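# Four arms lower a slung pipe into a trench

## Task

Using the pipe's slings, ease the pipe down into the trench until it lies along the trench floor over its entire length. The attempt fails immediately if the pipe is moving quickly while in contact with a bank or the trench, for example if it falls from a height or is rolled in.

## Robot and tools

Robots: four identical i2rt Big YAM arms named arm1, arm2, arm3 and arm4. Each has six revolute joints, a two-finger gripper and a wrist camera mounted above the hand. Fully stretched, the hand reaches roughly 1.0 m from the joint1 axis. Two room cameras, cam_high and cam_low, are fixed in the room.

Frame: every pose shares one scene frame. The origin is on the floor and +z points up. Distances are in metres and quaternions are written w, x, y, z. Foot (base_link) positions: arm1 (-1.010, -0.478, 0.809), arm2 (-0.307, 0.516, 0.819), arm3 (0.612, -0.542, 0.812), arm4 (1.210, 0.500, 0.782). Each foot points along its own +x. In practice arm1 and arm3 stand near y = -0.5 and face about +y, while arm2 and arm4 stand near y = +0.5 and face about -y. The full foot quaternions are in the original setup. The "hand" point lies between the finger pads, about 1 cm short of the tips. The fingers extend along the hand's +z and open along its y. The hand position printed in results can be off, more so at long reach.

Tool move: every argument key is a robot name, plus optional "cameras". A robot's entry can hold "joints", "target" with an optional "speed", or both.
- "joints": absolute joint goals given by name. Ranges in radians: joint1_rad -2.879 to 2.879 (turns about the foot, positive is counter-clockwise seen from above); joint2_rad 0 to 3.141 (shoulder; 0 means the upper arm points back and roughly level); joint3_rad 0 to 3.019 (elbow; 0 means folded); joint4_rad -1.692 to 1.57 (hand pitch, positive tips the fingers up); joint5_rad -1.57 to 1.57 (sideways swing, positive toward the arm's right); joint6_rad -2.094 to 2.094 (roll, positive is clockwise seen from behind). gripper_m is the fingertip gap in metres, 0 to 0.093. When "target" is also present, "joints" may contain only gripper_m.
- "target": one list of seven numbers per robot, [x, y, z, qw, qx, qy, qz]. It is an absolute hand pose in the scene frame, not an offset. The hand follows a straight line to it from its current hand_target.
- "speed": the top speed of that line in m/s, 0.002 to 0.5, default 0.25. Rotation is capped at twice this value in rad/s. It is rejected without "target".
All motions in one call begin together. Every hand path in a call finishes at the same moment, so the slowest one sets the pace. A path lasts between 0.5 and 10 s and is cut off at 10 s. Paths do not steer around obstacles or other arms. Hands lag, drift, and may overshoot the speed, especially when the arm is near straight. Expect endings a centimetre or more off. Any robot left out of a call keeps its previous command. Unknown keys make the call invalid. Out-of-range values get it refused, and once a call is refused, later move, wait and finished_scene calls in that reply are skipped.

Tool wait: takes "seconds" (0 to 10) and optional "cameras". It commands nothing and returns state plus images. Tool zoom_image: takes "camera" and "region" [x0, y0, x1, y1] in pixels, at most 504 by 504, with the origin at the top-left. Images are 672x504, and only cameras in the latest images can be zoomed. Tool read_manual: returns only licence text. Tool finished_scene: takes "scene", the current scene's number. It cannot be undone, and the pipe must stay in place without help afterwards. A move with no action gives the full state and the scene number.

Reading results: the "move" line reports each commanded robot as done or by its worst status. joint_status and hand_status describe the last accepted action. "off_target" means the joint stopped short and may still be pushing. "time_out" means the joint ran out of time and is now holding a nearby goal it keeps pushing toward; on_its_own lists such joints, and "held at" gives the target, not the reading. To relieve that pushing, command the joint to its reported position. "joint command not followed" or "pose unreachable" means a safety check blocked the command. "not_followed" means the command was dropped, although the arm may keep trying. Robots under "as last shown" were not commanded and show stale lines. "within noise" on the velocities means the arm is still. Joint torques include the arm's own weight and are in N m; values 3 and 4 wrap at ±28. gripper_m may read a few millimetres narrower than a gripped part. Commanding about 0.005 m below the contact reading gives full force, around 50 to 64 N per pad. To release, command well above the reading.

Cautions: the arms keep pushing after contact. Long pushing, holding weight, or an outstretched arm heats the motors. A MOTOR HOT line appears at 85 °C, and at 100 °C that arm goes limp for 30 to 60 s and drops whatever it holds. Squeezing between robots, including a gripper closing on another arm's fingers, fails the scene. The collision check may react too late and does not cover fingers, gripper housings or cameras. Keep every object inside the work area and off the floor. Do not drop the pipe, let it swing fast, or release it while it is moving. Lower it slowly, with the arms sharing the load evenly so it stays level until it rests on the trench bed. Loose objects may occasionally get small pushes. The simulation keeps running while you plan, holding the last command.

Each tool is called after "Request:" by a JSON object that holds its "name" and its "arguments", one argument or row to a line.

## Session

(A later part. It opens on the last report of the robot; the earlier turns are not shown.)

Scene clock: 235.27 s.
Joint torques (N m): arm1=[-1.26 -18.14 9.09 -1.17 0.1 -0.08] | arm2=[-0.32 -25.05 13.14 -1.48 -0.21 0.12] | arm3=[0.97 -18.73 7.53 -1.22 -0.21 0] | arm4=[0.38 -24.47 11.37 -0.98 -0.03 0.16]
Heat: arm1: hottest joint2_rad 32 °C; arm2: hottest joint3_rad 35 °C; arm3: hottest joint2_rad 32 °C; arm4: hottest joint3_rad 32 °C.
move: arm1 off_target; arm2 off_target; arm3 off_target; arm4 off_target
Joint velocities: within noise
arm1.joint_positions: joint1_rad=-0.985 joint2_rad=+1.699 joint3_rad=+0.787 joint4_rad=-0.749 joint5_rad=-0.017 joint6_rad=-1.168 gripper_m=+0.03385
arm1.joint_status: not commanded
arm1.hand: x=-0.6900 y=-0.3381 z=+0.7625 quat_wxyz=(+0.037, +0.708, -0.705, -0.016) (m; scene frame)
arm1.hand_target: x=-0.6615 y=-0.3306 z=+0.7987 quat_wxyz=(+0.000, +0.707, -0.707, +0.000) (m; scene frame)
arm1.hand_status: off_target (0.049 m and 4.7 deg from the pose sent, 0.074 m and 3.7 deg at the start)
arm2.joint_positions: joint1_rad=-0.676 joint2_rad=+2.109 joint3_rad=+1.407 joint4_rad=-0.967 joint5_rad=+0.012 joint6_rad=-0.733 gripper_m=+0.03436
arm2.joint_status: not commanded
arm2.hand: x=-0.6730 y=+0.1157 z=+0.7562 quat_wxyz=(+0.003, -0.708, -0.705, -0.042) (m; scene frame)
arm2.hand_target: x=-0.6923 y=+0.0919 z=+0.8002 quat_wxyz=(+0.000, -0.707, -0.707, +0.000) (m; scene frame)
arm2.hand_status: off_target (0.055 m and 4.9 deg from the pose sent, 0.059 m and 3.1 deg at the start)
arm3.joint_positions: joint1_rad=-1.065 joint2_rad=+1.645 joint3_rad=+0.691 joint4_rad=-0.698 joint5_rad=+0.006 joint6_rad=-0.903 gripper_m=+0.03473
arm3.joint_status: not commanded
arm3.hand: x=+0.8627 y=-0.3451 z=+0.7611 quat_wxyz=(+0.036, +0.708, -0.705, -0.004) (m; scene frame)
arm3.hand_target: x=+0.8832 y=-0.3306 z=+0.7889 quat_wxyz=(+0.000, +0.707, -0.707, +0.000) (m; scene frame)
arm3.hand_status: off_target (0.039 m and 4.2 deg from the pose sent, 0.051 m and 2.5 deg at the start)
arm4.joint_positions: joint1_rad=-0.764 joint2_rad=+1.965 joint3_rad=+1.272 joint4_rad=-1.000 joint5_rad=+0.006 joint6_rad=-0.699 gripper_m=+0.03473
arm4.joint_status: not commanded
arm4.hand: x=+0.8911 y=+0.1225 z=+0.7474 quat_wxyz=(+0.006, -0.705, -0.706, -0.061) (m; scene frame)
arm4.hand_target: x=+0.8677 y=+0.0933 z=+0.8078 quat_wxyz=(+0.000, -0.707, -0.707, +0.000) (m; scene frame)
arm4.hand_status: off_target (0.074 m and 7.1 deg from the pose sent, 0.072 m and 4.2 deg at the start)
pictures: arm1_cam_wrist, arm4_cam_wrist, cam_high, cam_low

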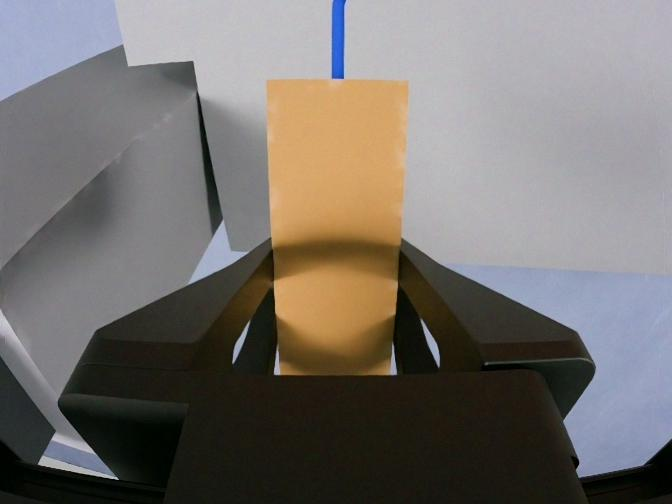

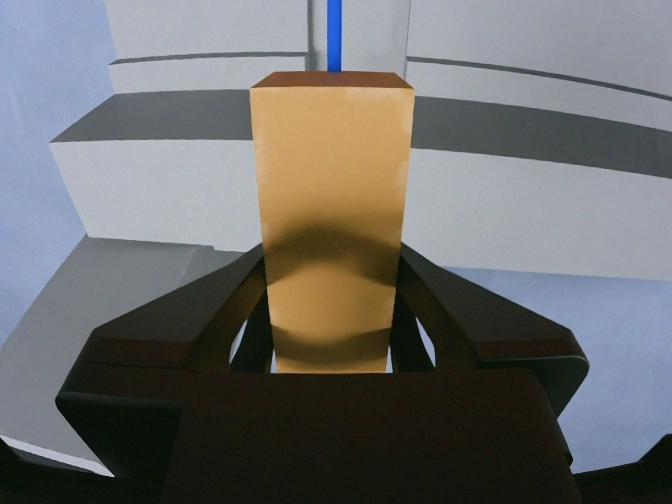

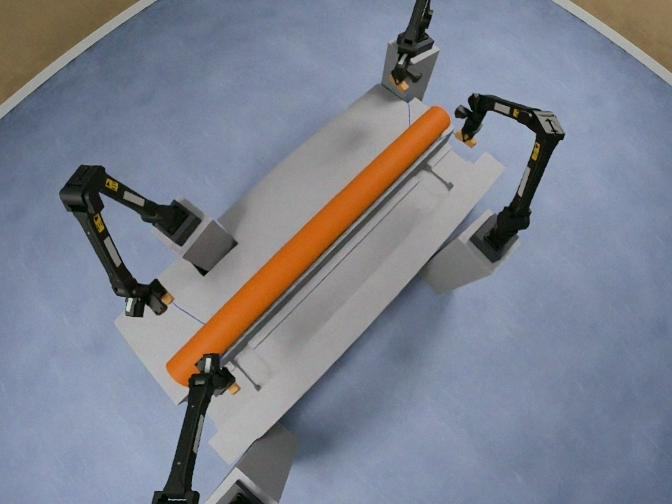

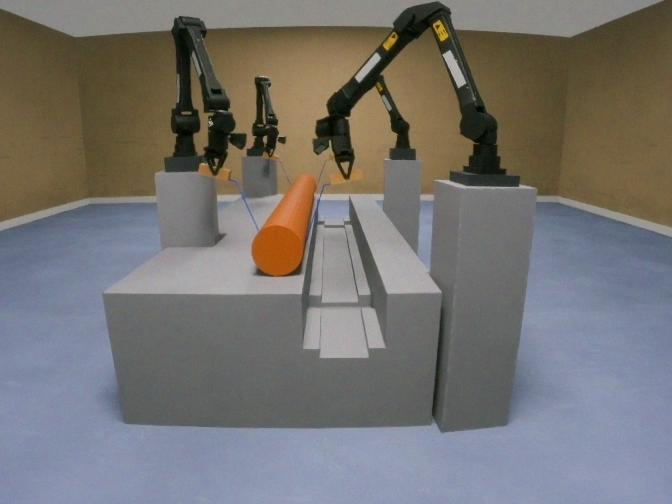

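Request:
{"name": "move", "arguments": {
  "arm1": {"target": [-0.655, -0.33, 0.84, 0, 0.7071, -0.7071, 0], "speed": 0.06},
  "arm2": {"target": [-0.70, 0.085, 0.845, 0, 0.7071, 0.7071, 0], "speed": 0.06},
  "arm3": {"target": [0.89, -0.33, 0.83, 0, 0.7071, -0.7071, 0], "speed": 0.06},
  "arm4": {"target": [0.86, 0.08, 0.86, 0, 0.7071, 0.7071, 0], "speed": 0.06},
  "cameras": ["cam_low", "cam_high", "arm4_cam_wrist", "arm1_cam_wrist"]
}}

Scene clock: 243.93 s.
Joint torques (N m): arm1=[-1.96 -18.9 10.62 -1.43 0.17 -0.19] | arm2=[-0.97 -29.39 14.82 -2.74 -0.11 0.04] | arm3=[0.21 -19.72 8.88 -1.85 0.06 -0.1] | arm4=[-0.26 -27.63 13.03 -2.5 0.01 0.1]
Heat: arm1: hottest joint2_rad 32 °C; arm2: hottest joint2_rad 37 °C; arm3: hottest joint2_rad 32 °C; arm4: hottest joint3_rad 33 °C.
move: arm1 off_target; arm2 off_target; arm3 off_target; arm4 off_target
Joint velocities: within noise
arm1.joint_positions: joint1_rad=-0.985 joint2_rad=+1.643 joint3_rad=+0.821 joint4_rad=-0.855 joint5_rad=-0.018 joint6_rad=-1.167 gripper_m=+0.03385
arm1.joint_status: not commanded
arm1.hand: x=-0.6891 y=-0.3370 z=+0.7910 quat_wxyz=(+0.044, +0.707, -0.705, -0.020) (m; scene frame)
arm1.hand_target: x=-0.6574 y=-0.3308 z=+0.8378 quat_wxyz=(+0.000, +0.707, -0.707, +0.001) (m; scene frame)
arm1.hand_status: off_target (0.060 m and 5.6 deg from the pose sent, 0.085 m and 4.6 deg at the start)
arm2.joint_positions: joint1_rad=-0.669 joint2_rad=+2.109 joint3_rad=+1.444 joint4_rad=-1.033 joint5_rad=+0.010 joint6_rad=-0.727 gripper_m=+0.03436
arm2.joint_status: not commanded
arm2.hand: x=-0.6713 y=+0.1120 z=+0.7680 quat_wxyz=(+0.003, -0.707, -0.705, -0.057) (m; scene frame)
arm2.hand_target: x=-0.6968 y=+0.0888 z=+0.8432 quat_wxyz=(+0.000, -0.707, -0.707, +0.001) (m; scene frame)
arm2.hand_status: off_target (0.086 m and 6.5 deg from the pose sent, 0.098 m and 4.9 deg at the start)
arm3.joint_positions: joint1_rad=-1.065 joint2_rad=+1.582 joint3_rad=+0.729 joint4_rad=-0.813 joint5_rad=+0.001 joint6_rad=-0.903 gripper_m=+0.03473
arm3.joint_status: not commanded
arm3.hand: x=+0.8648 y=-0.3425 z=+0.7908 quat_wxyz=(+0.042, +0.707, -0.706, -0.008) (m; scene frame)
arm3.hand_target: x=+0.8887 y=-0.3307 z=+0.8279 quat_wxyz=(+0.000, +0.707, -0.707, +0.000) (m; scene frame)
arm3.hand_status: off_target (0.048 m and 4.9 deg from the pose sent, 0.076 m and 4.2 deg at the start)
arm4.joint_positions: joint1_rad=-0.748 joint2_rad=+1.955 joint3_rad=+1.340 joint4_rad=-1.083 joint5_rad=+0.006 joint6_rad=-0.686 gripper_m=+0.03473
arm4.joint_status: not commanded
arm4.hand: x=+0.8884 y=+0.1069 z=+0.7736 quat_wxyz=(+0.007, -0.704, -0.707, -0.063) (m; scene frame)
arm4.hand_target: x=+0.8640 y=+0.0847 z=+0.8570 quat_wxyz=(+0.000, -0.707, -0.707, +0.001) (m; scene frame)
arm4.hand_status: off_target (0.095 m and 7.3 deg from the pose sent, 0.124 m and 7.1 deg at the start)
pictures: arm1_cam_wrist, arm4_cam_wrist, cam_high, cam_low

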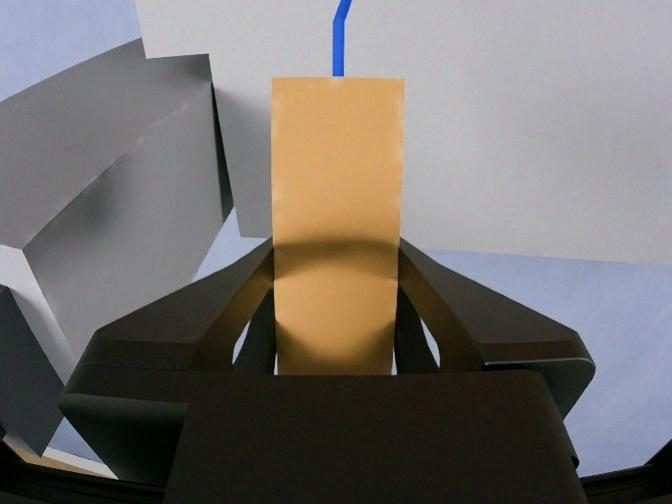

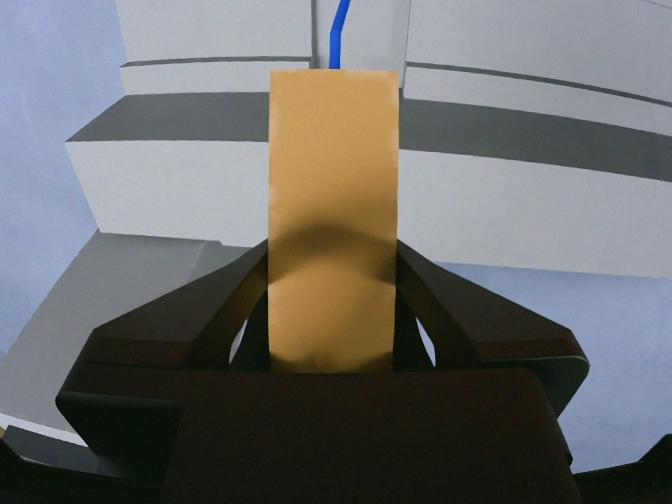

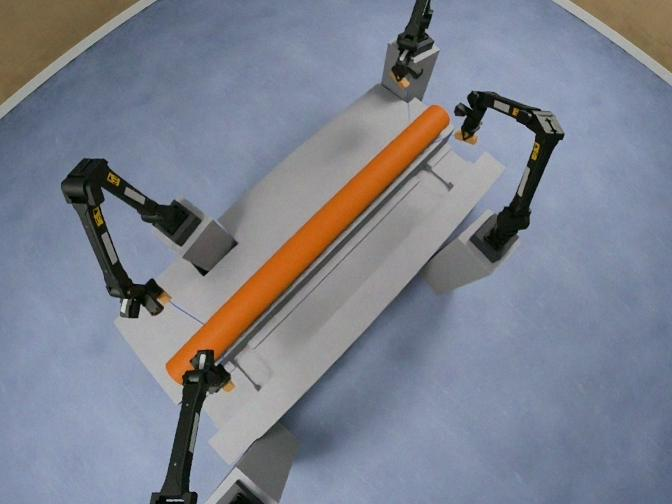

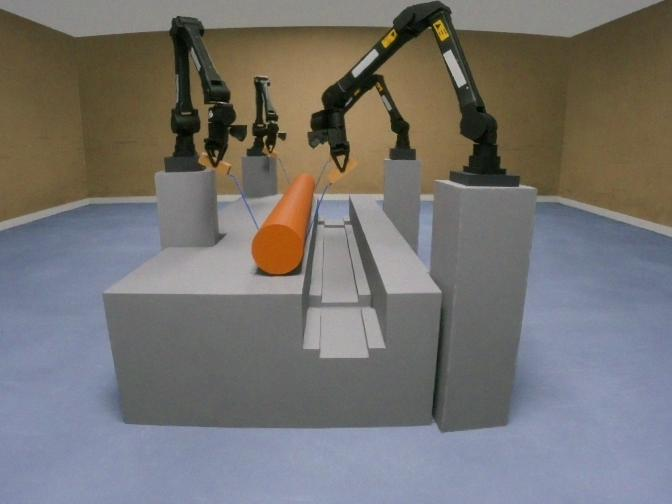

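Request:
{"name": "move", "arguments": {
  "arm1": {"target": [-0.655, -0.325, 0.86, 0, 0.7071, -0.7071, 0], "speed": 0.06},
  "arm2": {"target": [-0.70, 0.085, 0.875, 0, 0.7071, 0.7071, 0], "speed": 0.06},
  "arm3": {"target": [0.89, -0.325, 0.85, 0, 0.7071, -0.7071, 0], "speed": 0.06},
  "arm4": {"target": [0.86, 0.08, 0.89, 0, 0.7071, 0.7071, 0], "speed": 0.06},
  "cameras": ["cam_low", "cam_high"]
}}

Scene clock: 254.67 s.
Joint torques (N m): arm1=[-1.55 -19.02 11.34 -1.48 0.21 -0.13] | arm2=[-0.85 -30.92 15.34 -2.88 -0.08 -0.02] | arm3=[0.44 -20.13 9.72 -1.98 0.05 -0.06] | arm4=[-0.32 -29.45 11.73 -2.47 0.01 0.09]
Heat: arm1: hottest joint3_rad 33 °C; arm2: hottest joint2_rad 40 °C; arm3: hottest joint2_rad 32 °C; arm4: hottest joint3_rad 34 °C.
move: arm1 off_target; arm2 off_target; arm3 off_target; arm4 off_target
Joint velocities: within noise
arm1.joint_positions: joint1_rad=-0.978 joint2_rad=+1.611 joint3_rad=+0.845 joint4_rad=-0.914 joint5_rad=-0.019 joint6_rad=-1.160 gripper_m=+0.03385
arm1.joint_status: not commanded
arm1.hand: x=-0.6881 y=-0.3332 z=+0.8090 quat_wxyz=(+0.046, +0.707, -0.705, -0.021) (m; scene frame)
arm1.hand_target: x=-0.6575 y=-0.3259 z=+0.8579 quat_wxyz=(+0.000, +0.707, -0.707, +0.001) (m; scene frame)
arm1.hand_status: off_target (0.061 m and 5.8 deg from the pose sent, 0.078 m and 5.6 deg at the start)
arm2.joint_positions: joint1_rad=-0.669 joint2_rad=+2.093 joint3_rad=+1.450 joint4_rad=-1.078 joint5_rad=+0.010 joint6_rad=-0.723 gripper_m=+0.03436
arm2.joint_status: not commanded
arm2.hand: x=-0.6677 y=+0.1157 z=+0.7798 quat_wxyz=(+0.004, -0.708, -0.703, -0.068) (m; scene frame)
arm2.hand_target: x=-0.6940 y=+0.0912 z=+0.8675 quat_wxyz=(+0.000, -0.707, -0.707, +0.001) (m; scene frame)
arm2.hand_status: off_target (0.105 m and 7.8 deg from the pose sent, 0.114 m and 6.5 deg at the start; pose on its path clipped on 29 of 38 steps)
arm3.joint_positions: joint1_rad=-1.059 joint2_rad=+1.554 joint3_rad=+0.752 joint4_rad=-0.873 joint5_rad=+0.001 joint6_rad=-0.895 gripper_m=+0.03473
arm3.joint_status: not commanded
arm3.hand: x=+0.8641 y=-0.3403 z=+0.8059 quat_wxyz=(+0.047, +0.707, -0.706, -0.008) (m; scene frame)
arm3.hand_target: x=+0.8884 y=-0.3260 z=+0.8477 quat_wxyz=(+0.000, +0.707, -0.707, +0.000) (m; scene frame)
arm3.hand_status: off_target (0.053 m and 5.5 deg from the pose sent, 0.067 m and 4.9 deg at the start)
arm4.joint_positions: joint1_rad=-0.747 joint2_rad=+1.955 joint3_rad=+1.340 joint4_rad=-1.090 joint5_rad=+0.006 joint6_rad=-0.684 gripper_m=+0.03473
arm4.joint_status: not commanded
arm4.hand: x=+0.8900 y=+0.1079 z=+0.7738 quat_wxyz=(+0.008, -0.704, -0.707, -0.067) (m; scene frame)
arm4.hand_target: x=+0.8694 y=+0.0896 z=+0.8629 quat_wxyz=(+0.000, -0.707, -0.707, +0.001) (m; scene frame)
arm4.hand_status: off_target (0.123 m and 7.7 deg from the pose sent, 0.123 m and 7.3 deg at the start; pose on its path clipped on 33 of 38 steps)
pictures: cam_high, cam_low

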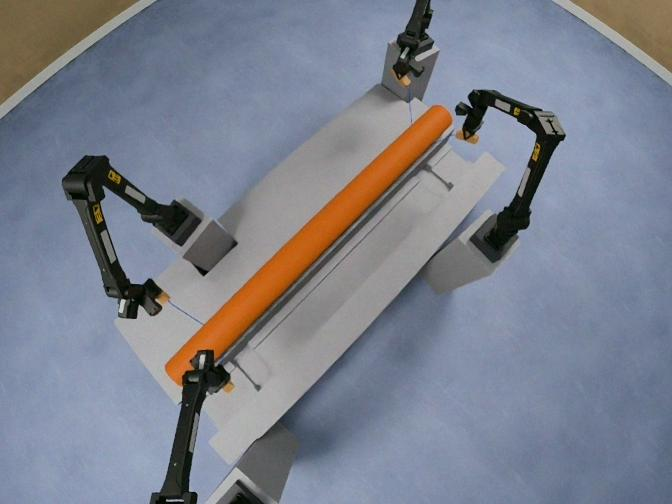

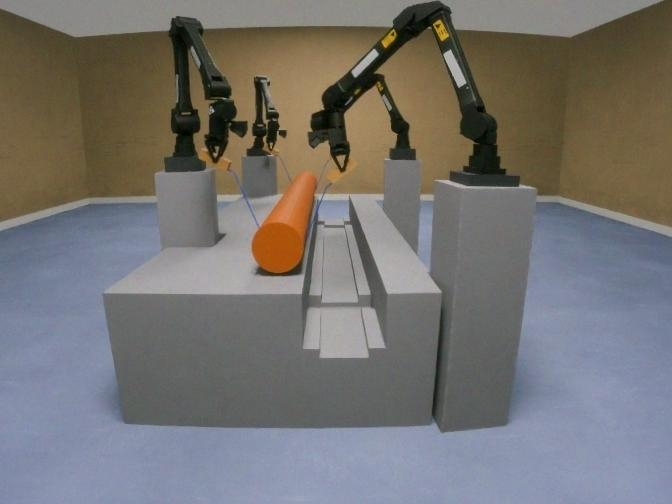

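Request:
{"name": "zoom_image", "arguments": {
  "camera": "cam_low",
  "region": [180, 130, 400, 310]
}}

Scaled by 2.291.

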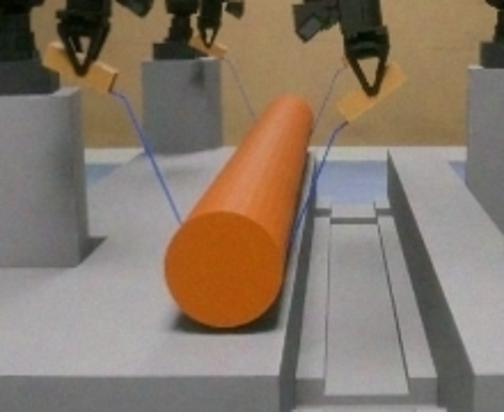

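Request:
{"name": "move", "arguments": {
  "arm1": {"target": [-0.655, -0.325, 0.875, 0, 0.7071, -0.7071, 0], "speed": 0.06},
  "arm2": {"joints": {"joint1_rad": -0.69, "joint2_rad": 1.915, "joint3_rad": 1.524}},
  "arm3": {"target": [0.89, -0.325, 0.865, 0, 0.7071, -0.7071, 0], "speed": 0.06},
  "arm4": {"joints": {"joint1_rad": -0.77, "joint2_rad": 1.77, "joint3_rad": 1.414}},
  "cameras": ["cam_low", "cam_high"]
}}

Request:
{"name": "zoom_image", "arguments": {
  "camera": "cam_low",
  "region": [180, 130, 400, 310]
}}

Scene clock: 272.33 s.
Joint torques (N m): arm1=[-1.55 -18.32 11.89 -1.33 0.26 -0.12] | arm2=[-2.26 -29.57 14.98 -2.25 -0.04 0] | arm3=[0.56 -19.78 10.21 -1.88 0.09 -0.06] | arm4=[-1.26 -28.98 12.29 -2.02 0.07 0.06]
Heat: arm1: hottest joint3_rad 34 °C; arm2: hottest joint2_rad 42 °C; arm3: hottest joint3_rad 33 °C; arm4: hottest joint3_rad 35 °C.
move: arm1 off_target; arm2 done; arm3 off_target; arm4 done
Joint velocities: within noise
arm1.joint_positions: joint1_rad=-0.977 joint2_rad=+1.583 joint3_rad=+0.861 joint4_rad=-0.963 joint5_rad=-0.020 joint6_rad=-1.159 gripper_m=+0.03385
arm1.joint_status: not commanded
arm1.hand: x=-0.6891 y=-0.3330 z=+0.8234 quat_wxyz=(+0.048, +0.707, -0.706, -0.022) (m; scene frame)
arm1.hand_target: x=-0.6578 y=-0.3259 z=+0.8732 quat_wxyz=(+0.000, +0.707, -0.707, +0.001) (m; scene frame)
arm1.hand_status: off_target (0.062 m and 6.1 deg from the pose sent, 0.074 m and 5.8 deg at the start)
arm2.joint_positions: joint1_rad=-0.669 joint2_rad=+2.017 joint3_rad=+1.453 joint4_rad=-1.091 joint5_rad=+0.009 joint6_rad=-0.722 gripper_m=+0.03436
arm2.joint_status: all done
arm2.hand: x=-0.6745 y=+0.1086 z=+0.8207 quat_wxyz=(+0.002, -0.709, -0.704, -0.035) (m; scene frame)
arm2.hand_target: x=-0.7028 y=+0.0971 z=+0.9002 quat_wxyz=(-0.001, -0.713, -0.700, +0.029) (m; scene frame)
arm2.hand_status: not commanded
arm3.joint_positions: joint1_rad=-1.057 joint2_rad=+1.525 joint3_rad=+0.766 joint4_rad=-0.922 joint5_rad=+0.000 joint6_rad=-0.895 gripper_m=+0.03473
arm3.joint_status: not commanded
arm3.hand: x=+0.8633 y=-0.3402 z=+0.8194 quat_wxyz=(+0.050, +0.707, -0.705, -0.008) (m; scene frame)
arm3.hand_target: x=+0.8883 y=-0.3261 z=+0.8628 quat_wxyz=(+0.000, +0.707, -0.707, +0.000) (m; scene frame)
arm3.hand_status: off_target (0.055 m and 5.8 deg from the pose sent, 0.066 m and 5.5 deg at the start)
arm4.joint_positions: joint1_rad=-0.747 joint2_rad=+1.898 joint3_rad=+1.340 joint4_rad=-1.101 joint5_rad=+0.005 joint6_rad=-0.682 gripper_m=+0.03473
arm4.joint_status: all done
arm4.hand: x=+0.8874 y=+0.1042 z=+0.8017 quat_wxyz=(+0.005, -0.706, -0.707, -0.044) (m; scene frame)
arm4.hand_target: x=+0.8613 y=+0.0928 z=+0.8911 quat_wxyz=(-0.002, -0.712, -0.701, +0.028) (m; scene frame)
arm4.hand_status: not commanded
pictures: cam_high, cam_low

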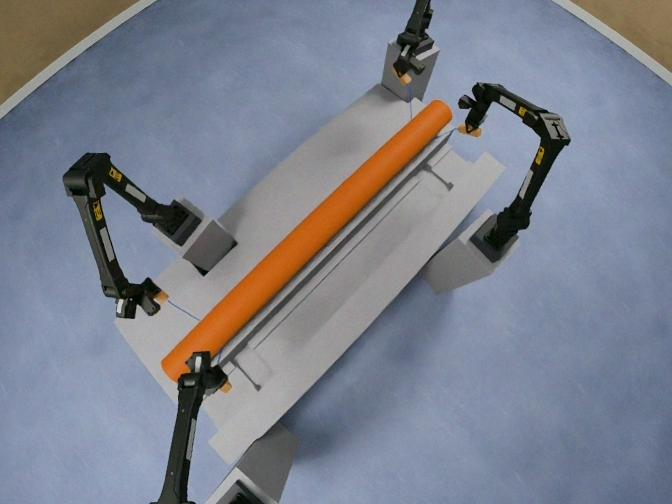

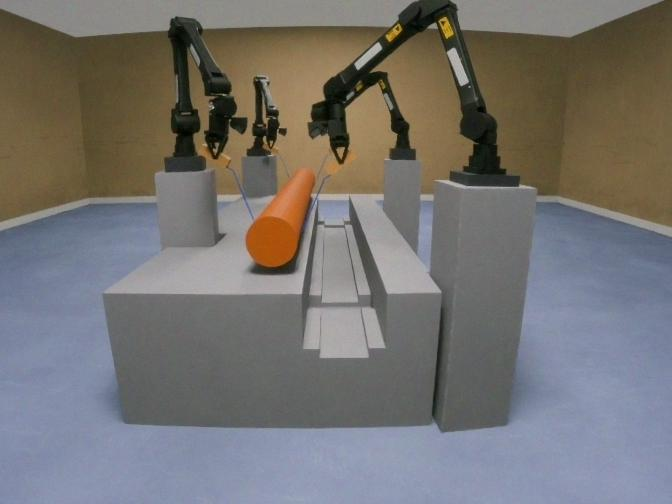

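Scaled by 2.291.

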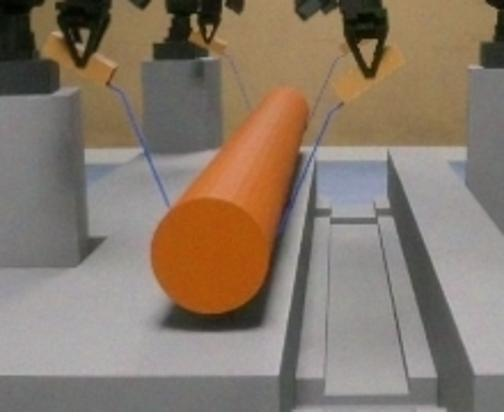

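Request:
{"name": "move", "arguments": {
  "arm1": {"target": [-0.66, -0.215, 0.893, 0, 0.7071, -0.7071, 0], "speed": 0.06},
  "arm2": {"target": [-0.703, 0.205, 0.893, 0, 0.7071, 0.7071, 0], "speed": 0.06},
  "arm3": {"target": [0.89, -0.215, 0.885, 0, 0.7071, -0.7071, 0], "speed": 0.06},
  "arm4": {"target": [0.861, 0.205, 0.893, 0, 0.7071, 0.7071, 0], "speed": 0.06},
  "cameras": ["cam_low", "cam_high"]
}}

Scene clock: 281.93 s.
Joint torques (N m): arm1=[-1.2 -17.55 13.41 -1.37 0.12 -0.06] | arm2=[-3.14 -27.16 10.26 -1.44 -0.04 -0.09] | arm3=[0.32 -21.71 11.29 -1.88 0.04 0.01] | arm4=[-1.67 -26.11 8.66 -1.91 0.17 -0.17]
Heat: arm1: hottest joint3_rad 36 °C; arm2: hottest joint2_rad 43 °C; arm3: hottest joint3_rad 33 °C; arm4: hottest joint3_rad 36 °C.
move: arm1 off_target; arm2 off_target; arm3 off_target; arm4 off_target
Joint velocities: within noise
arm1.joint_positions: joint1_rad=-0.742 joint2_rad=+1.643 joint3_rad=+1.019 joint4_rad=-1.036 joint5_rad=-0.019 joint6_rad=-0.929 gripper_m=+0.03386
arm1.joint_status: not commanded
arm1.hand: x=-0.6905 y=-0.2303 z=+0.8463 quat_wxyz=(+0.041, +0.709, -0.704, -0.008) (m; scene frame)
arm1.hand_target: x=-0.6625 y=-0.2168 z=+0.8925 quat_wxyz=(-0.001, +0.707, -0.707, +0.001) (m; scene frame)
arm1.hand_status: off_target (0.058 m and 4.8 deg from the pose sent, 0.140 m and 6.1 deg at the start)
arm2.joint_positions: joint1_rad=-0.800 joint2_rad=+1.883 joint3_rad=+1.278 joint4_rad=-1.082 joint5_rad=+0.012 joint6_rad=-0.875 gripper_m=+0.03436
arm2.joint_status: not commanded
arm2.hand: x=-0.6791 y=+0.2001 z=+0.8341 quat_wxyz=(-0.004, -0.701, -0.711, -0.052) (m; scene frame)
arm2.hand_target: x=-0.7010 y=+0.2058 z=+0.8900 quat_wxyz=(+0.001, -0.707, -0.707, +0.000) (m; scene frame)
arm2.hand_status: off_target (0.064 m and 6.0 deg from the pose sent, 0.124 m and 4.0 deg at the start)
arm3.joint_positions: joint1_rad=-0.854 joint2_rad=+1.660 joint3_rad=+1.001 joint4_rad=-1.008 joint5_rad=-0.001 joint6_rad=-0.699 gripper_m=+0.03473
arm3.joint_status: not commanded
arm3.hand: x=+0.8673 y=-0.2330 z=+0.8386 quat_wxyz=(+0.044, +0.710, -0.703, +0.002) (m; scene frame)
arm3.hand_target: x=+0.8883 y=-0.2168 z=+0.8840 quat_wxyz=(+0.000, +0.707, -0.707, +0.000) (m; scene frame)
arm3.hand_status: off_target (0.055 m and 5.1 deg from the pose sent, 0.144 m and 5.8 deg at the start)
arm4.joint_positions: joint1_rad=-0.898 joint2_rad=+1.736 joint3_rad=+1.165 joint4_rad=-1.101 joint5_rad=+0.004 joint6_rad=-0.835 gripper_m=+0.03473
arm4.joint_status: not commanded
arm4.hand: x=+0.8778 y=+0.1994 z=+0.8228 quat_wxyz=(-0.003, -0.705, -0.707, -0.051) (m; scene frame)
arm4.hand_target: x=+0.8631 y=+0.2056 z=+0.8873 quat_wxyz=(+0.002, -0.707, -0.707, +0.000) (m; scene frame)
arm4.hand_status: off_target (0.072 m and 5.9 deg from the pose sent, 0.139 m and 5.1 deg at the start)
pictures: cam_high, cam_low

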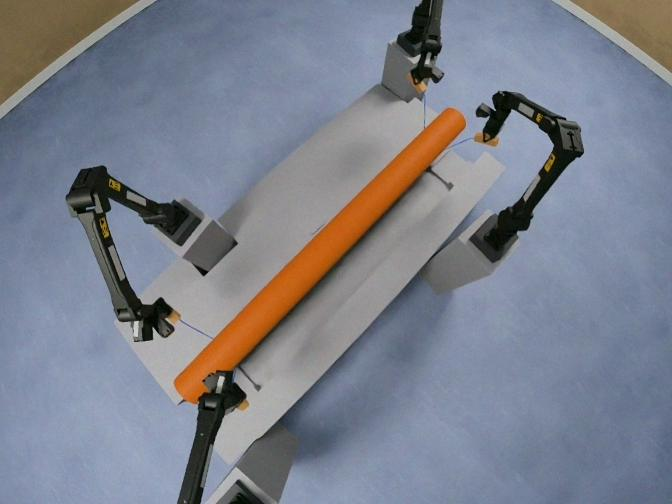

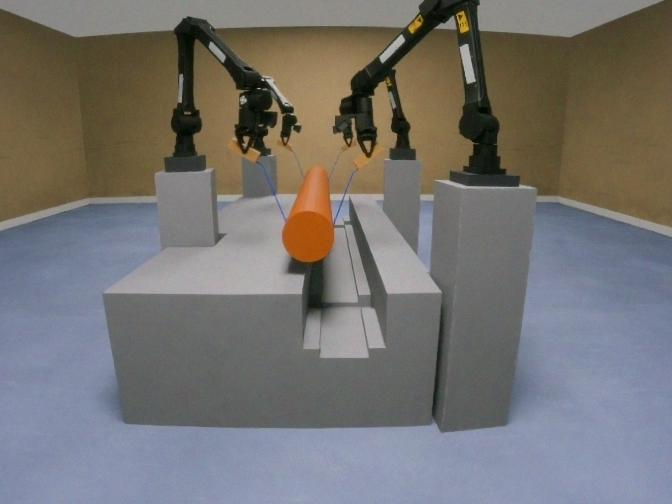

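Request:
{"name": "move", "arguments": {
  "arm1": {"target": [-0.66, -0.105, 0.885, 0, 0.7071, -0.7071, 0], "speed": 0.06},
  "arm2": {"target": [-0.70, 0.325, 0.88, 0, 0.7071, 0.7071, 0], "speed": 0.06},
  "arm3": {"target": [0.89, -0.105, 0.885, 0, 0.7071, -0.7071, 0], "speed": 0.06},
  "arm4": {"target": [0.863, 0.325, 0.885, 0, 0.7071, 0.7071, 0], "speed": 0.06}
}}

Scene clock: 288.50 s.
Joint torques (N m): arm1=[-1.73 -21.19 13.19 -1.51 0.25 -0.03] | arm2=[-3.49 -22.71 9.74 -1.24 0.09 -0.13] | arm3=[0.03 -27.46 11.34 -2.18 0.03 0.01] | arm4=[-1.85 -20.89 8.54 -0.92 0.31 -0.19]
Heat: arm1: hottest joint3_rad 38 °C; arm2: hottest joint2_rad 42 °C; arm3: hottest joint3_rad 34 °C; arm4: hottest joint3_rad 36 °C.
move: arm1 off_target; arm2 off_target; arm3 off_target; arm4 off_target
Joint velocities: within noise
arm1.joint_positions: joint1_rad=-0.564 joint2_rad=+1.831 joint3_rad=+1.240 joint4_rad=-1.064 joint5_rad=-0.022 joint6_rad=-0.758 gripper_m=+0.03386
arm1.joint_status: not commanded
arm1.hand: x=-0.6875 y=-0.1210 z=+0.8311 quat_wxyz=(+0.041, +0.712, -0.701, -0.001) (m; scene frame)
arm1.hand_target: x=-0.6624 y=-0.1074 z=+0.8844 quat_wxyz=(-0.001, +0.707, -0.707, +0.000) (m; scene frame)
arm1.hand_status: off_target (0.063 m and 4.8 deg from the pose sent, 0.135 m and 4.8 deg at the start)
arm2.joint_positions: joint1_rad=-1.009 joint2_rad=+1.729 joint3_rad=+1.057 joint4_rad=-1.003 joint5_rad=+0.012 joint6_rad=-1.086 gripper_m=+0.03436
arm2.joint_status: not commanded
arm2.hand: x=-0.6783 y=+0.3162 z=+0.8351 quat_wxyz=(-0.015, -0.701, -0.712, -0.045) (m; scene frame)
arm2.hand_target: x=-0.6984 y=+0.3252 z=+0.8777 quat_wxyz=(+0.001, -0.707, -0.707, -0.001) (m; scene frame)
arm2.hand_status: off_target (0.051 m and 5.5 deg from the pose sent, 0.135 m and 6.0 deg at the start)
arm3.joint_positions: joint1_rad=-0.716 joint2_rad=+1.880 joint3_rad=+1.278 joint4_rad=-1.069 joint5_rad=-0.002 joint6_rad=-0.563 gripper_m=+0.03473
arm3.joint_status: not commanded
arm3.hand: x=+0.8694 y=-0.1236 z=+0.8261 quat_wxyz=(+0.045, +0.711, -0.702, +0.008) (m; scene frame)
arm3.hand_target: x=+0.8882 y=-0.1076 z=+0.8836 quat_wxyz=(+0.000, +0.707, -0.707, +0.000) (m; scene frame)
arm3.hand_status: off_target (0.065 m and 5.3 deg from the pose sent, 0.138 m and 5.0 deg at the start)
arm4.joint_positions: joint1_rad=-1.131 joint2_rad=+1.555 joint3_rad=+0.963 joint4_rad=-1.087 joint5_rad=+0.000 joint6_rad=-1.066 gripper_m=+0.03473
arm4.joint_status: not commanded
arm4.hand: x=+0.8819 y=+0.3189 z=+0.8338 quat_wxyz=(-0.017, -0.705, -0.707, -0.053) (m; scene frame)
arm4.hand_target: x=+0.8648 y=+0.3251 z=+0.8816 quat_wxyz=(+0.002, -0.707, -0.707, -0.001) (m; scene frame)
arm4.hand_status: off_target (0.055 m and 6.3 deg from the pose sent, 0.141 m and 5.9 deg at the start)
pictures: arm1_cam_wrist, arm2_cam_wrist, arm3_cam_wrist, arm4_cam_wrist, cam_high, cam_low

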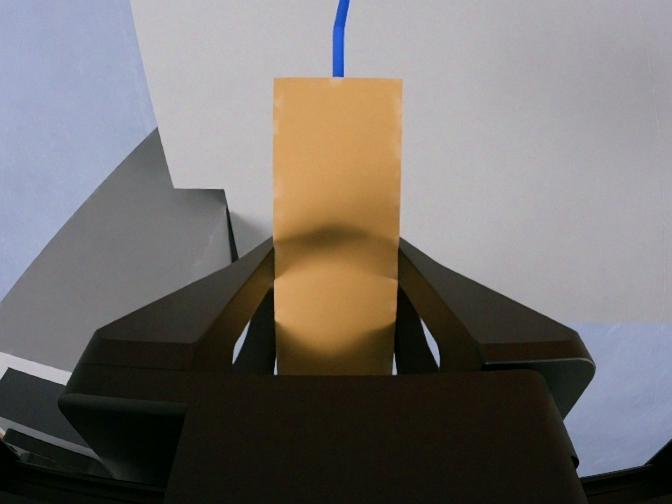

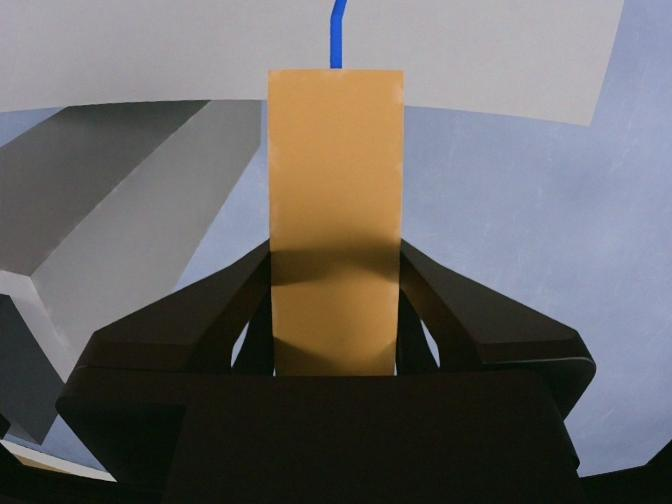

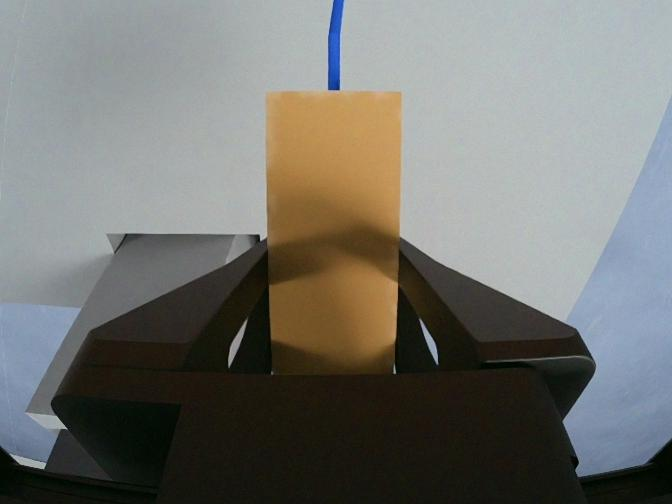

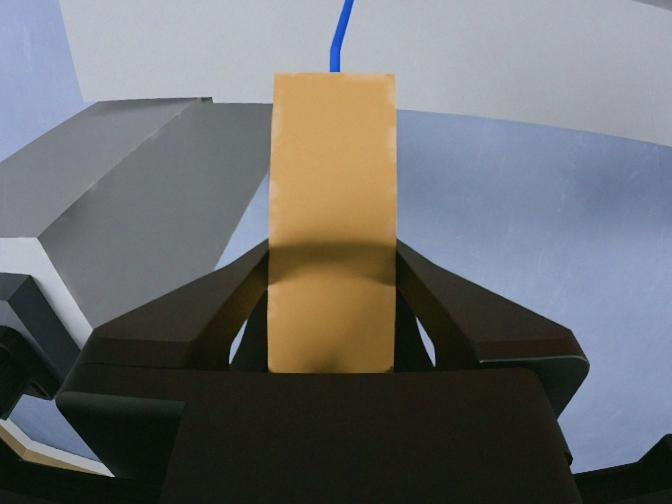

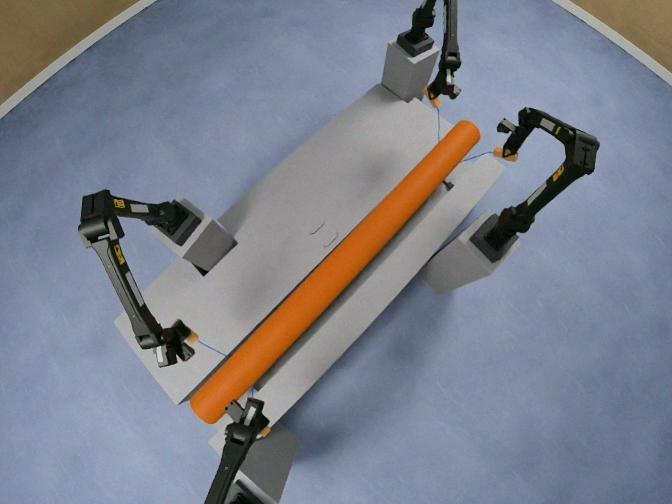

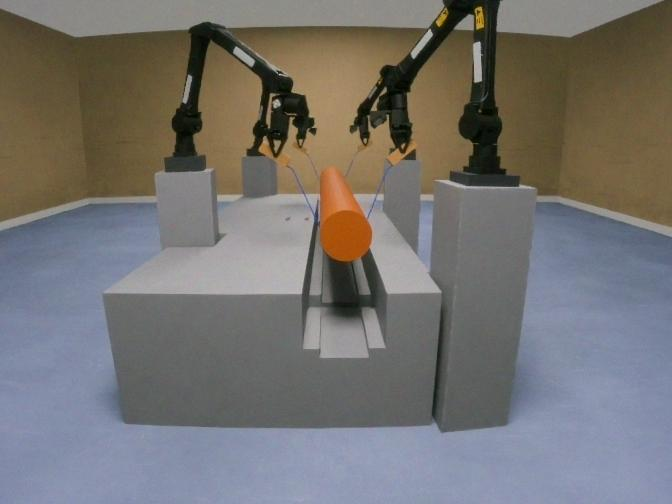

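Request:
{"name": "zoom_image", "arguments": {
  "camera": "cam_low",
  "region": [240, 110, 460, 380]
}}

Request:
{"name": "zoom_image", "arguments": {
  "camera": "cam_high",
  "region": [160, 80, 540, 460]
}}

Scaled by 1.867.

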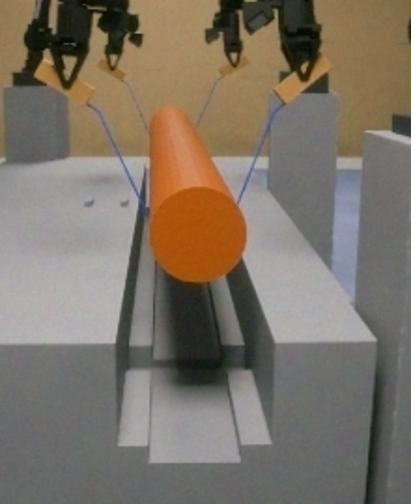

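Scaled by 1.326.

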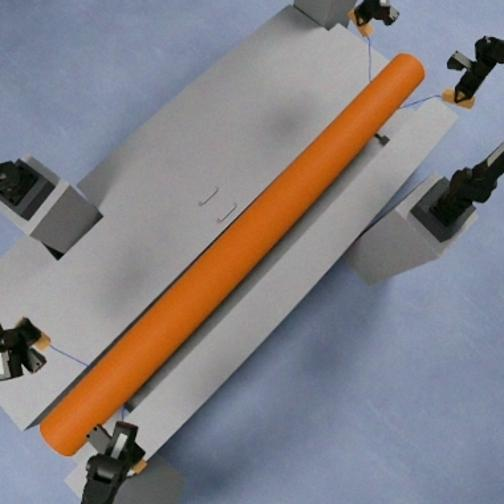

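Request:
{"name": "move", "arguments": {
  "arm1": {"target": [-0.66, -0.083, 0.78, 0, 0.7071, -0.7071, 0], "speed": 0.06},
  "arm2": {"target": [-0.70, 0.304, 0.775, 0, 0.7071, 0.7071, 0], "speed": 0.06},
  "arm3": {"target": [0.89, -0.083, 0.785, 0, 0.7071, -0.7071, 0], "speed": 0.06},
  "arm4": {"target": [0.863, 0.302, 0.777, 0, 0.7071, 0.7071, 0], "speed": 0.06},
  "cameras": ["cam_low", "cam_high"]
}}

Scene clock: 302.40 s.
Joint torques (N m): arm1=[-1.14 -24.64 9.11 -0.35 0.16 -0.06] | arm2=[-1.14 -21.48 7.62 -0.87 0 0.11] | arm3=[0.56 -30.1 8.51 -0.95 0.01 0.03] | arm4=[-0.38 -19.25 6.48 -0.54 0.19 0.15]
Heat: arm1: hottest joint3_rad 43 °C; arm2: hottest joint2_rad 41 °C; arm3: hottest joint2_rad 36 °C; arm4: hottest joint3_rad 36 °C.
move: arm1 off_target; arm2 off_target; arm3 off_target; arm4 off_target
Joint velocities: within noise
arm1.joint_positions: joint1_rad=-0.539 joint2_rad=+2.025 joint3_rad=+1.240 joint4_rad=-0.882 joint5_rad=-0.021 joint6_rad=-0.728 gripper_m=+0.03386
arm1.joint_status: not commanded
arm1.hand: x=-0.6859 y=-0.1033 z=+0.7364 quat_wxyz=(+0.047, +0.710, -0.703, +0.001) (m; scene frame)
arm1.hand_target: x=-0.6614 y=-0.0845 z=+0.7799 quat_wxyz=(+0.000, +0.707, -0.707, +0.000) (m; scene frame)
arm1.hand_status: off_target (0.055 m and 5.4 deg from the pose sent, 0.069 m and 4.8 deg at the start)
arm2.joint_positions: joint1_rad=-1.003 joint2_rad=+1.906 joint3_rad=+1.005 joint4_rad=-0.747 joint5_rad=+0.011 joint6_rad=-1.069 gripper_m=+0.03436
arm2.joint_status: not commanded
arm2.hand: x=-0.6831 y=+0.3087 z=+0.7450 quat_wxyz=(-0.011, -0.705, -0.709, -0.032) (m; scene frame)
arm2.hand_target: x=-0.6994 y=+0.3042 z=+0.7741 quat_wxyz=(+0.000, -0.707, -0.707, +0.000) (m; scene frame)
arm2.hand_status: off_target (0.035 m and 3.8 deg from the pose sent, 0.065 m and 5.4 deg at the start)
arm3.joint_positions: joint1_rad=-0.701 joint2_rad=+2.067 joint3_rad=+1.278 joint4_rad=-0.895 joint5_rad=-0.002 joint6_rad=-0.543 gripper_m=+0.03473
arm3.joint_status: not commanded
arm3.hand: x=+0.8692 y=-0.1093 z=+0.7327 quat_wxyz=(+0.051, +0.709, -0.704, +0.011) (m; scene frame)
arm3.hand_target: x=+0.8887 y=-0.0850 z=+0.7842 quat_wxyz=(+0.000, +0.707, -0.707, +0.000) (m; scene frame)
arm3.hand_status: off_target (0.062 m and 6.0 deg from the pose sent, 0.061 m and 5.3 deg at the start)
arm4.joint_positions: joint1_rad=-1.104 joint2_rad=+1.727 joint3_rad=+0.877 joint4_rad=-0.795 joint5_rad=+0.000 joint6_rad=-1.049 gripper_m=+0.03473
arm4.joint_status: not commanded
arm4.hand: x=+0.8812 y=+0.3062 z=+0.7427 quat_wxyz=(-0.012, -0.702, -0.711, -0.037) (m; scene frame)
arm4.hand_target: x=+0.8637 y=+0.3024 z=+0.7754 quat_wxyz=(+0.000, -0.707, -0.707, +0.000) (m; scene frame)
arm4.hand_status: off_target (0.039 m and 4.5 deg from the pose sent, 0.062 m and 6.3 deg at the start)
pictures: cam_high, cam_low

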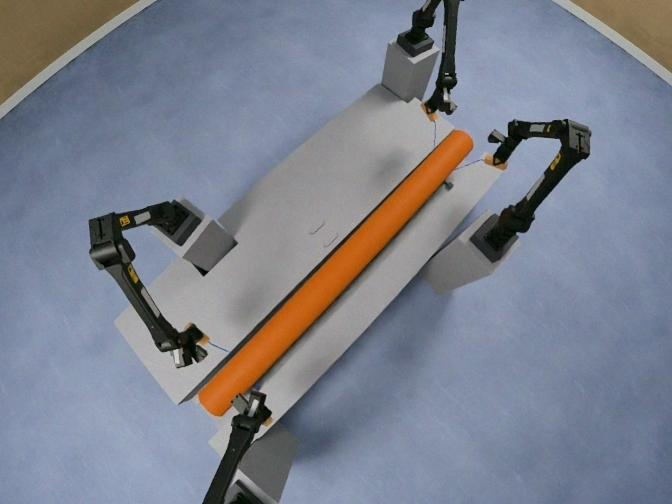

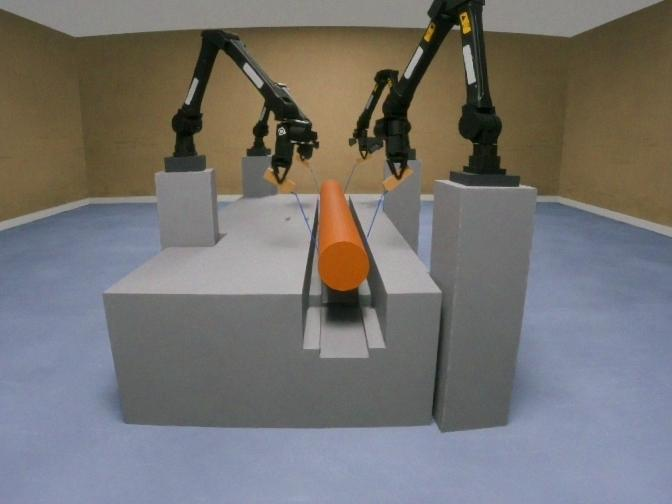

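Request:
{"name": "move", "arguments": {
  "arm1": {"target": [-0.66, -0.063, 0.685, 0, 0.7071, -0.7071, 0], "speed": 0.06},
  "arm2": {"target": [-0.70, 0.28, 0.667, 0, 0.7071, 0.7071, 0], "speed": 0.06},
  "arm3": {"target": [0.89, -0.061, 0.692, 0, 0.7071, -0.7071, 0], "speed": 0.06},
  "arm4": {"target": [0.863, 0.28, 0.67, 0, 0.7071, 0.7071, 0], "speed": 0.06},
  "cameras": ["cam_low", "cam_high"]
}}

Request:
{"name": "zoom_image", "arguments": {
  "camera": "cam_low",
  "region": [240, 130, 460, 400]
}}

Scene clock: 308.87 s.
Joint torques (N m): arm1=[-0.56 -24.64 8.7 -0.16 0.01 -0.03] | arm2=[-0.56 -22.24 7.38 -0.92 -0.12 0.06] | arm3=[1.03 -30.39 7.77 -0.75 -0.06 0] | arm4=[-0.09 -20.72 4.59 -0.46 0.11 0.19]
Heat: arm1: hottest joint3_rad 43 °C; arm2: hottest joint2_rad 40 °C; arm3: hottest joint2_rad 35 °C; arm4: hottest joint3_rad 36 °C.
move: arm1 off_target; arm2 off_target; arm3 off_target; arm4 off_target
Joint velocities: within noise
arm1.joint_positions: joint1_rad=-0.516 joint2_rad=+2.215 joint3_rad=+1.261 joint4_rad=-0.709 joint5_rad=-0.018 joint6_rad=-0.699 gripper_m=+0.03386
arm1.joint_status: not commanded
arm1.hand: x=-0.6889 y=-0.0924 z=+0.6457 quat_wxyz=(+0.045, +0.707, -0.705, +0.003) (m; scene frame)
arm1.hand_target: x=-0.6614 y=-0.0647 z=+0.6855 quat_wxyz=(+0.000, +0.707, -0.707, +0.000) (m; scene frame)
arm1.hand_status: off_target (0.057 m and 5.2 deg from the pose sent, 0.070 m and 5.4 deg at the start)
arm2.joint_positions: joint1_rad=-0.967 joint2_rad=+2.160 joint3_rad=+1.006 joint4_rad=-0.510 joint5_rad=+0.013 joint6_rad=-1.023 gripper_m=+0.03436
arm2.joint_status: not commanded
arm2.hand: x=-0.6686 y=+0.2983 z=+0.6374 quat_wxyz=(-0.010, -0.708, -0.705, -0.040) (m; scene frame)
arm2.hand_target: x=-0.6988 y=+0.2808 z=+0.6671 quat_wxyz=(+0.000, -0.707, -0.707, +0.000) (m; scene frame)
arm2.hand_status: off_target (0.047 m and 4.8 deg from the pose sent, 0.085 m and 3.8 deg at the start)
arm3.joint_positions: joint1_rad=-0.686 joint2_rad=+2.258 joint3_rad=+1.315 joint4_rad=-0.741 joint5_rad=+0.000 joint6_rad=-0.521 gripper_m=+0.03473
arm3.joint_status: not commanded
arm3.hand: x=+0.8673 y=-0.0976 z=+0.6438 quat_wxyz=(+0.050, +0.706, -0.706, +0.012) (m; scene frame)
arm3.hand_target: x=+0.8887 y=-0.0632 z=+0.6921 quat_wxyz=(+0.000, +0.707, -0.707, +0.000) (m; scene frame)
arm3.hand_status: off_target (0.065 m and 5.9 deg from the pose sent, 0.067 m and 6.0 deg at the start)
arm4.joint_positions: joint1_rad=-1.063 joint2_rad=+1.996 joint3_rad=+0.865 joint4_rad=-0.515 joint5_rad=+0.002 joint6_rad=-1.006 gripper_m=+0.03473
arm4.joint_status: not commanded
arm4.hand: x=+0.8875 y=+0.2917 z=+0.6375 quat_wxyz=(-0.010, -0.703, -0.710, -0.038) (m; scene frame)
arm4.hand_target: x=+0.8638 y=+0.2804 z=+0.6687 quat_wxyz=(+0.000, -0.707, -0.707, +0.000) (m; scene frame)
arm4.hand_status: off_target (0.042 m and 4.5 deg from the pose sent, 0.079 m and 4.5 deg at the start)
pictures: cam_high, cam_low

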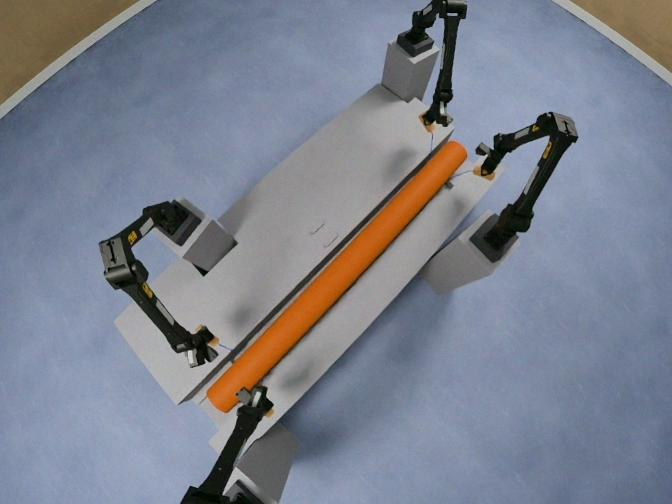

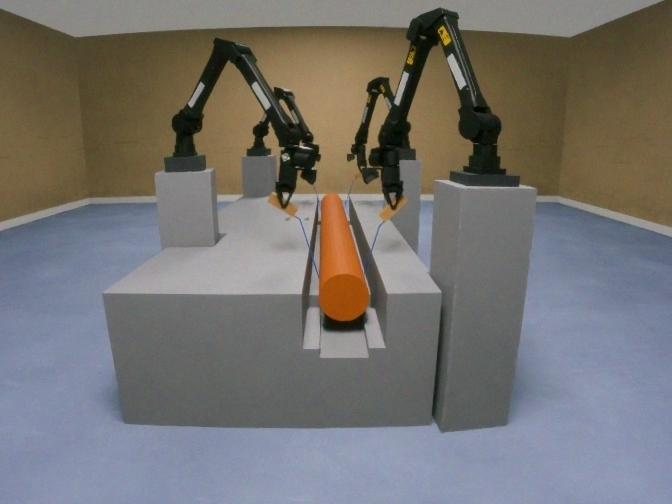

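Scaled by 1.867.

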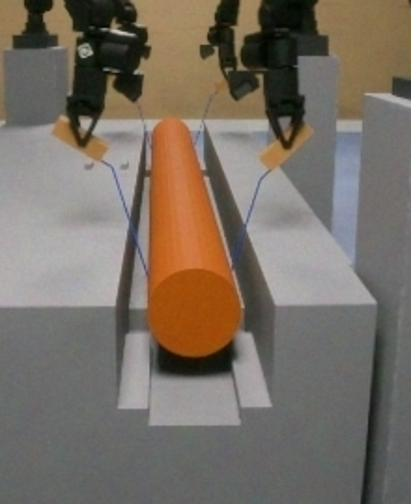

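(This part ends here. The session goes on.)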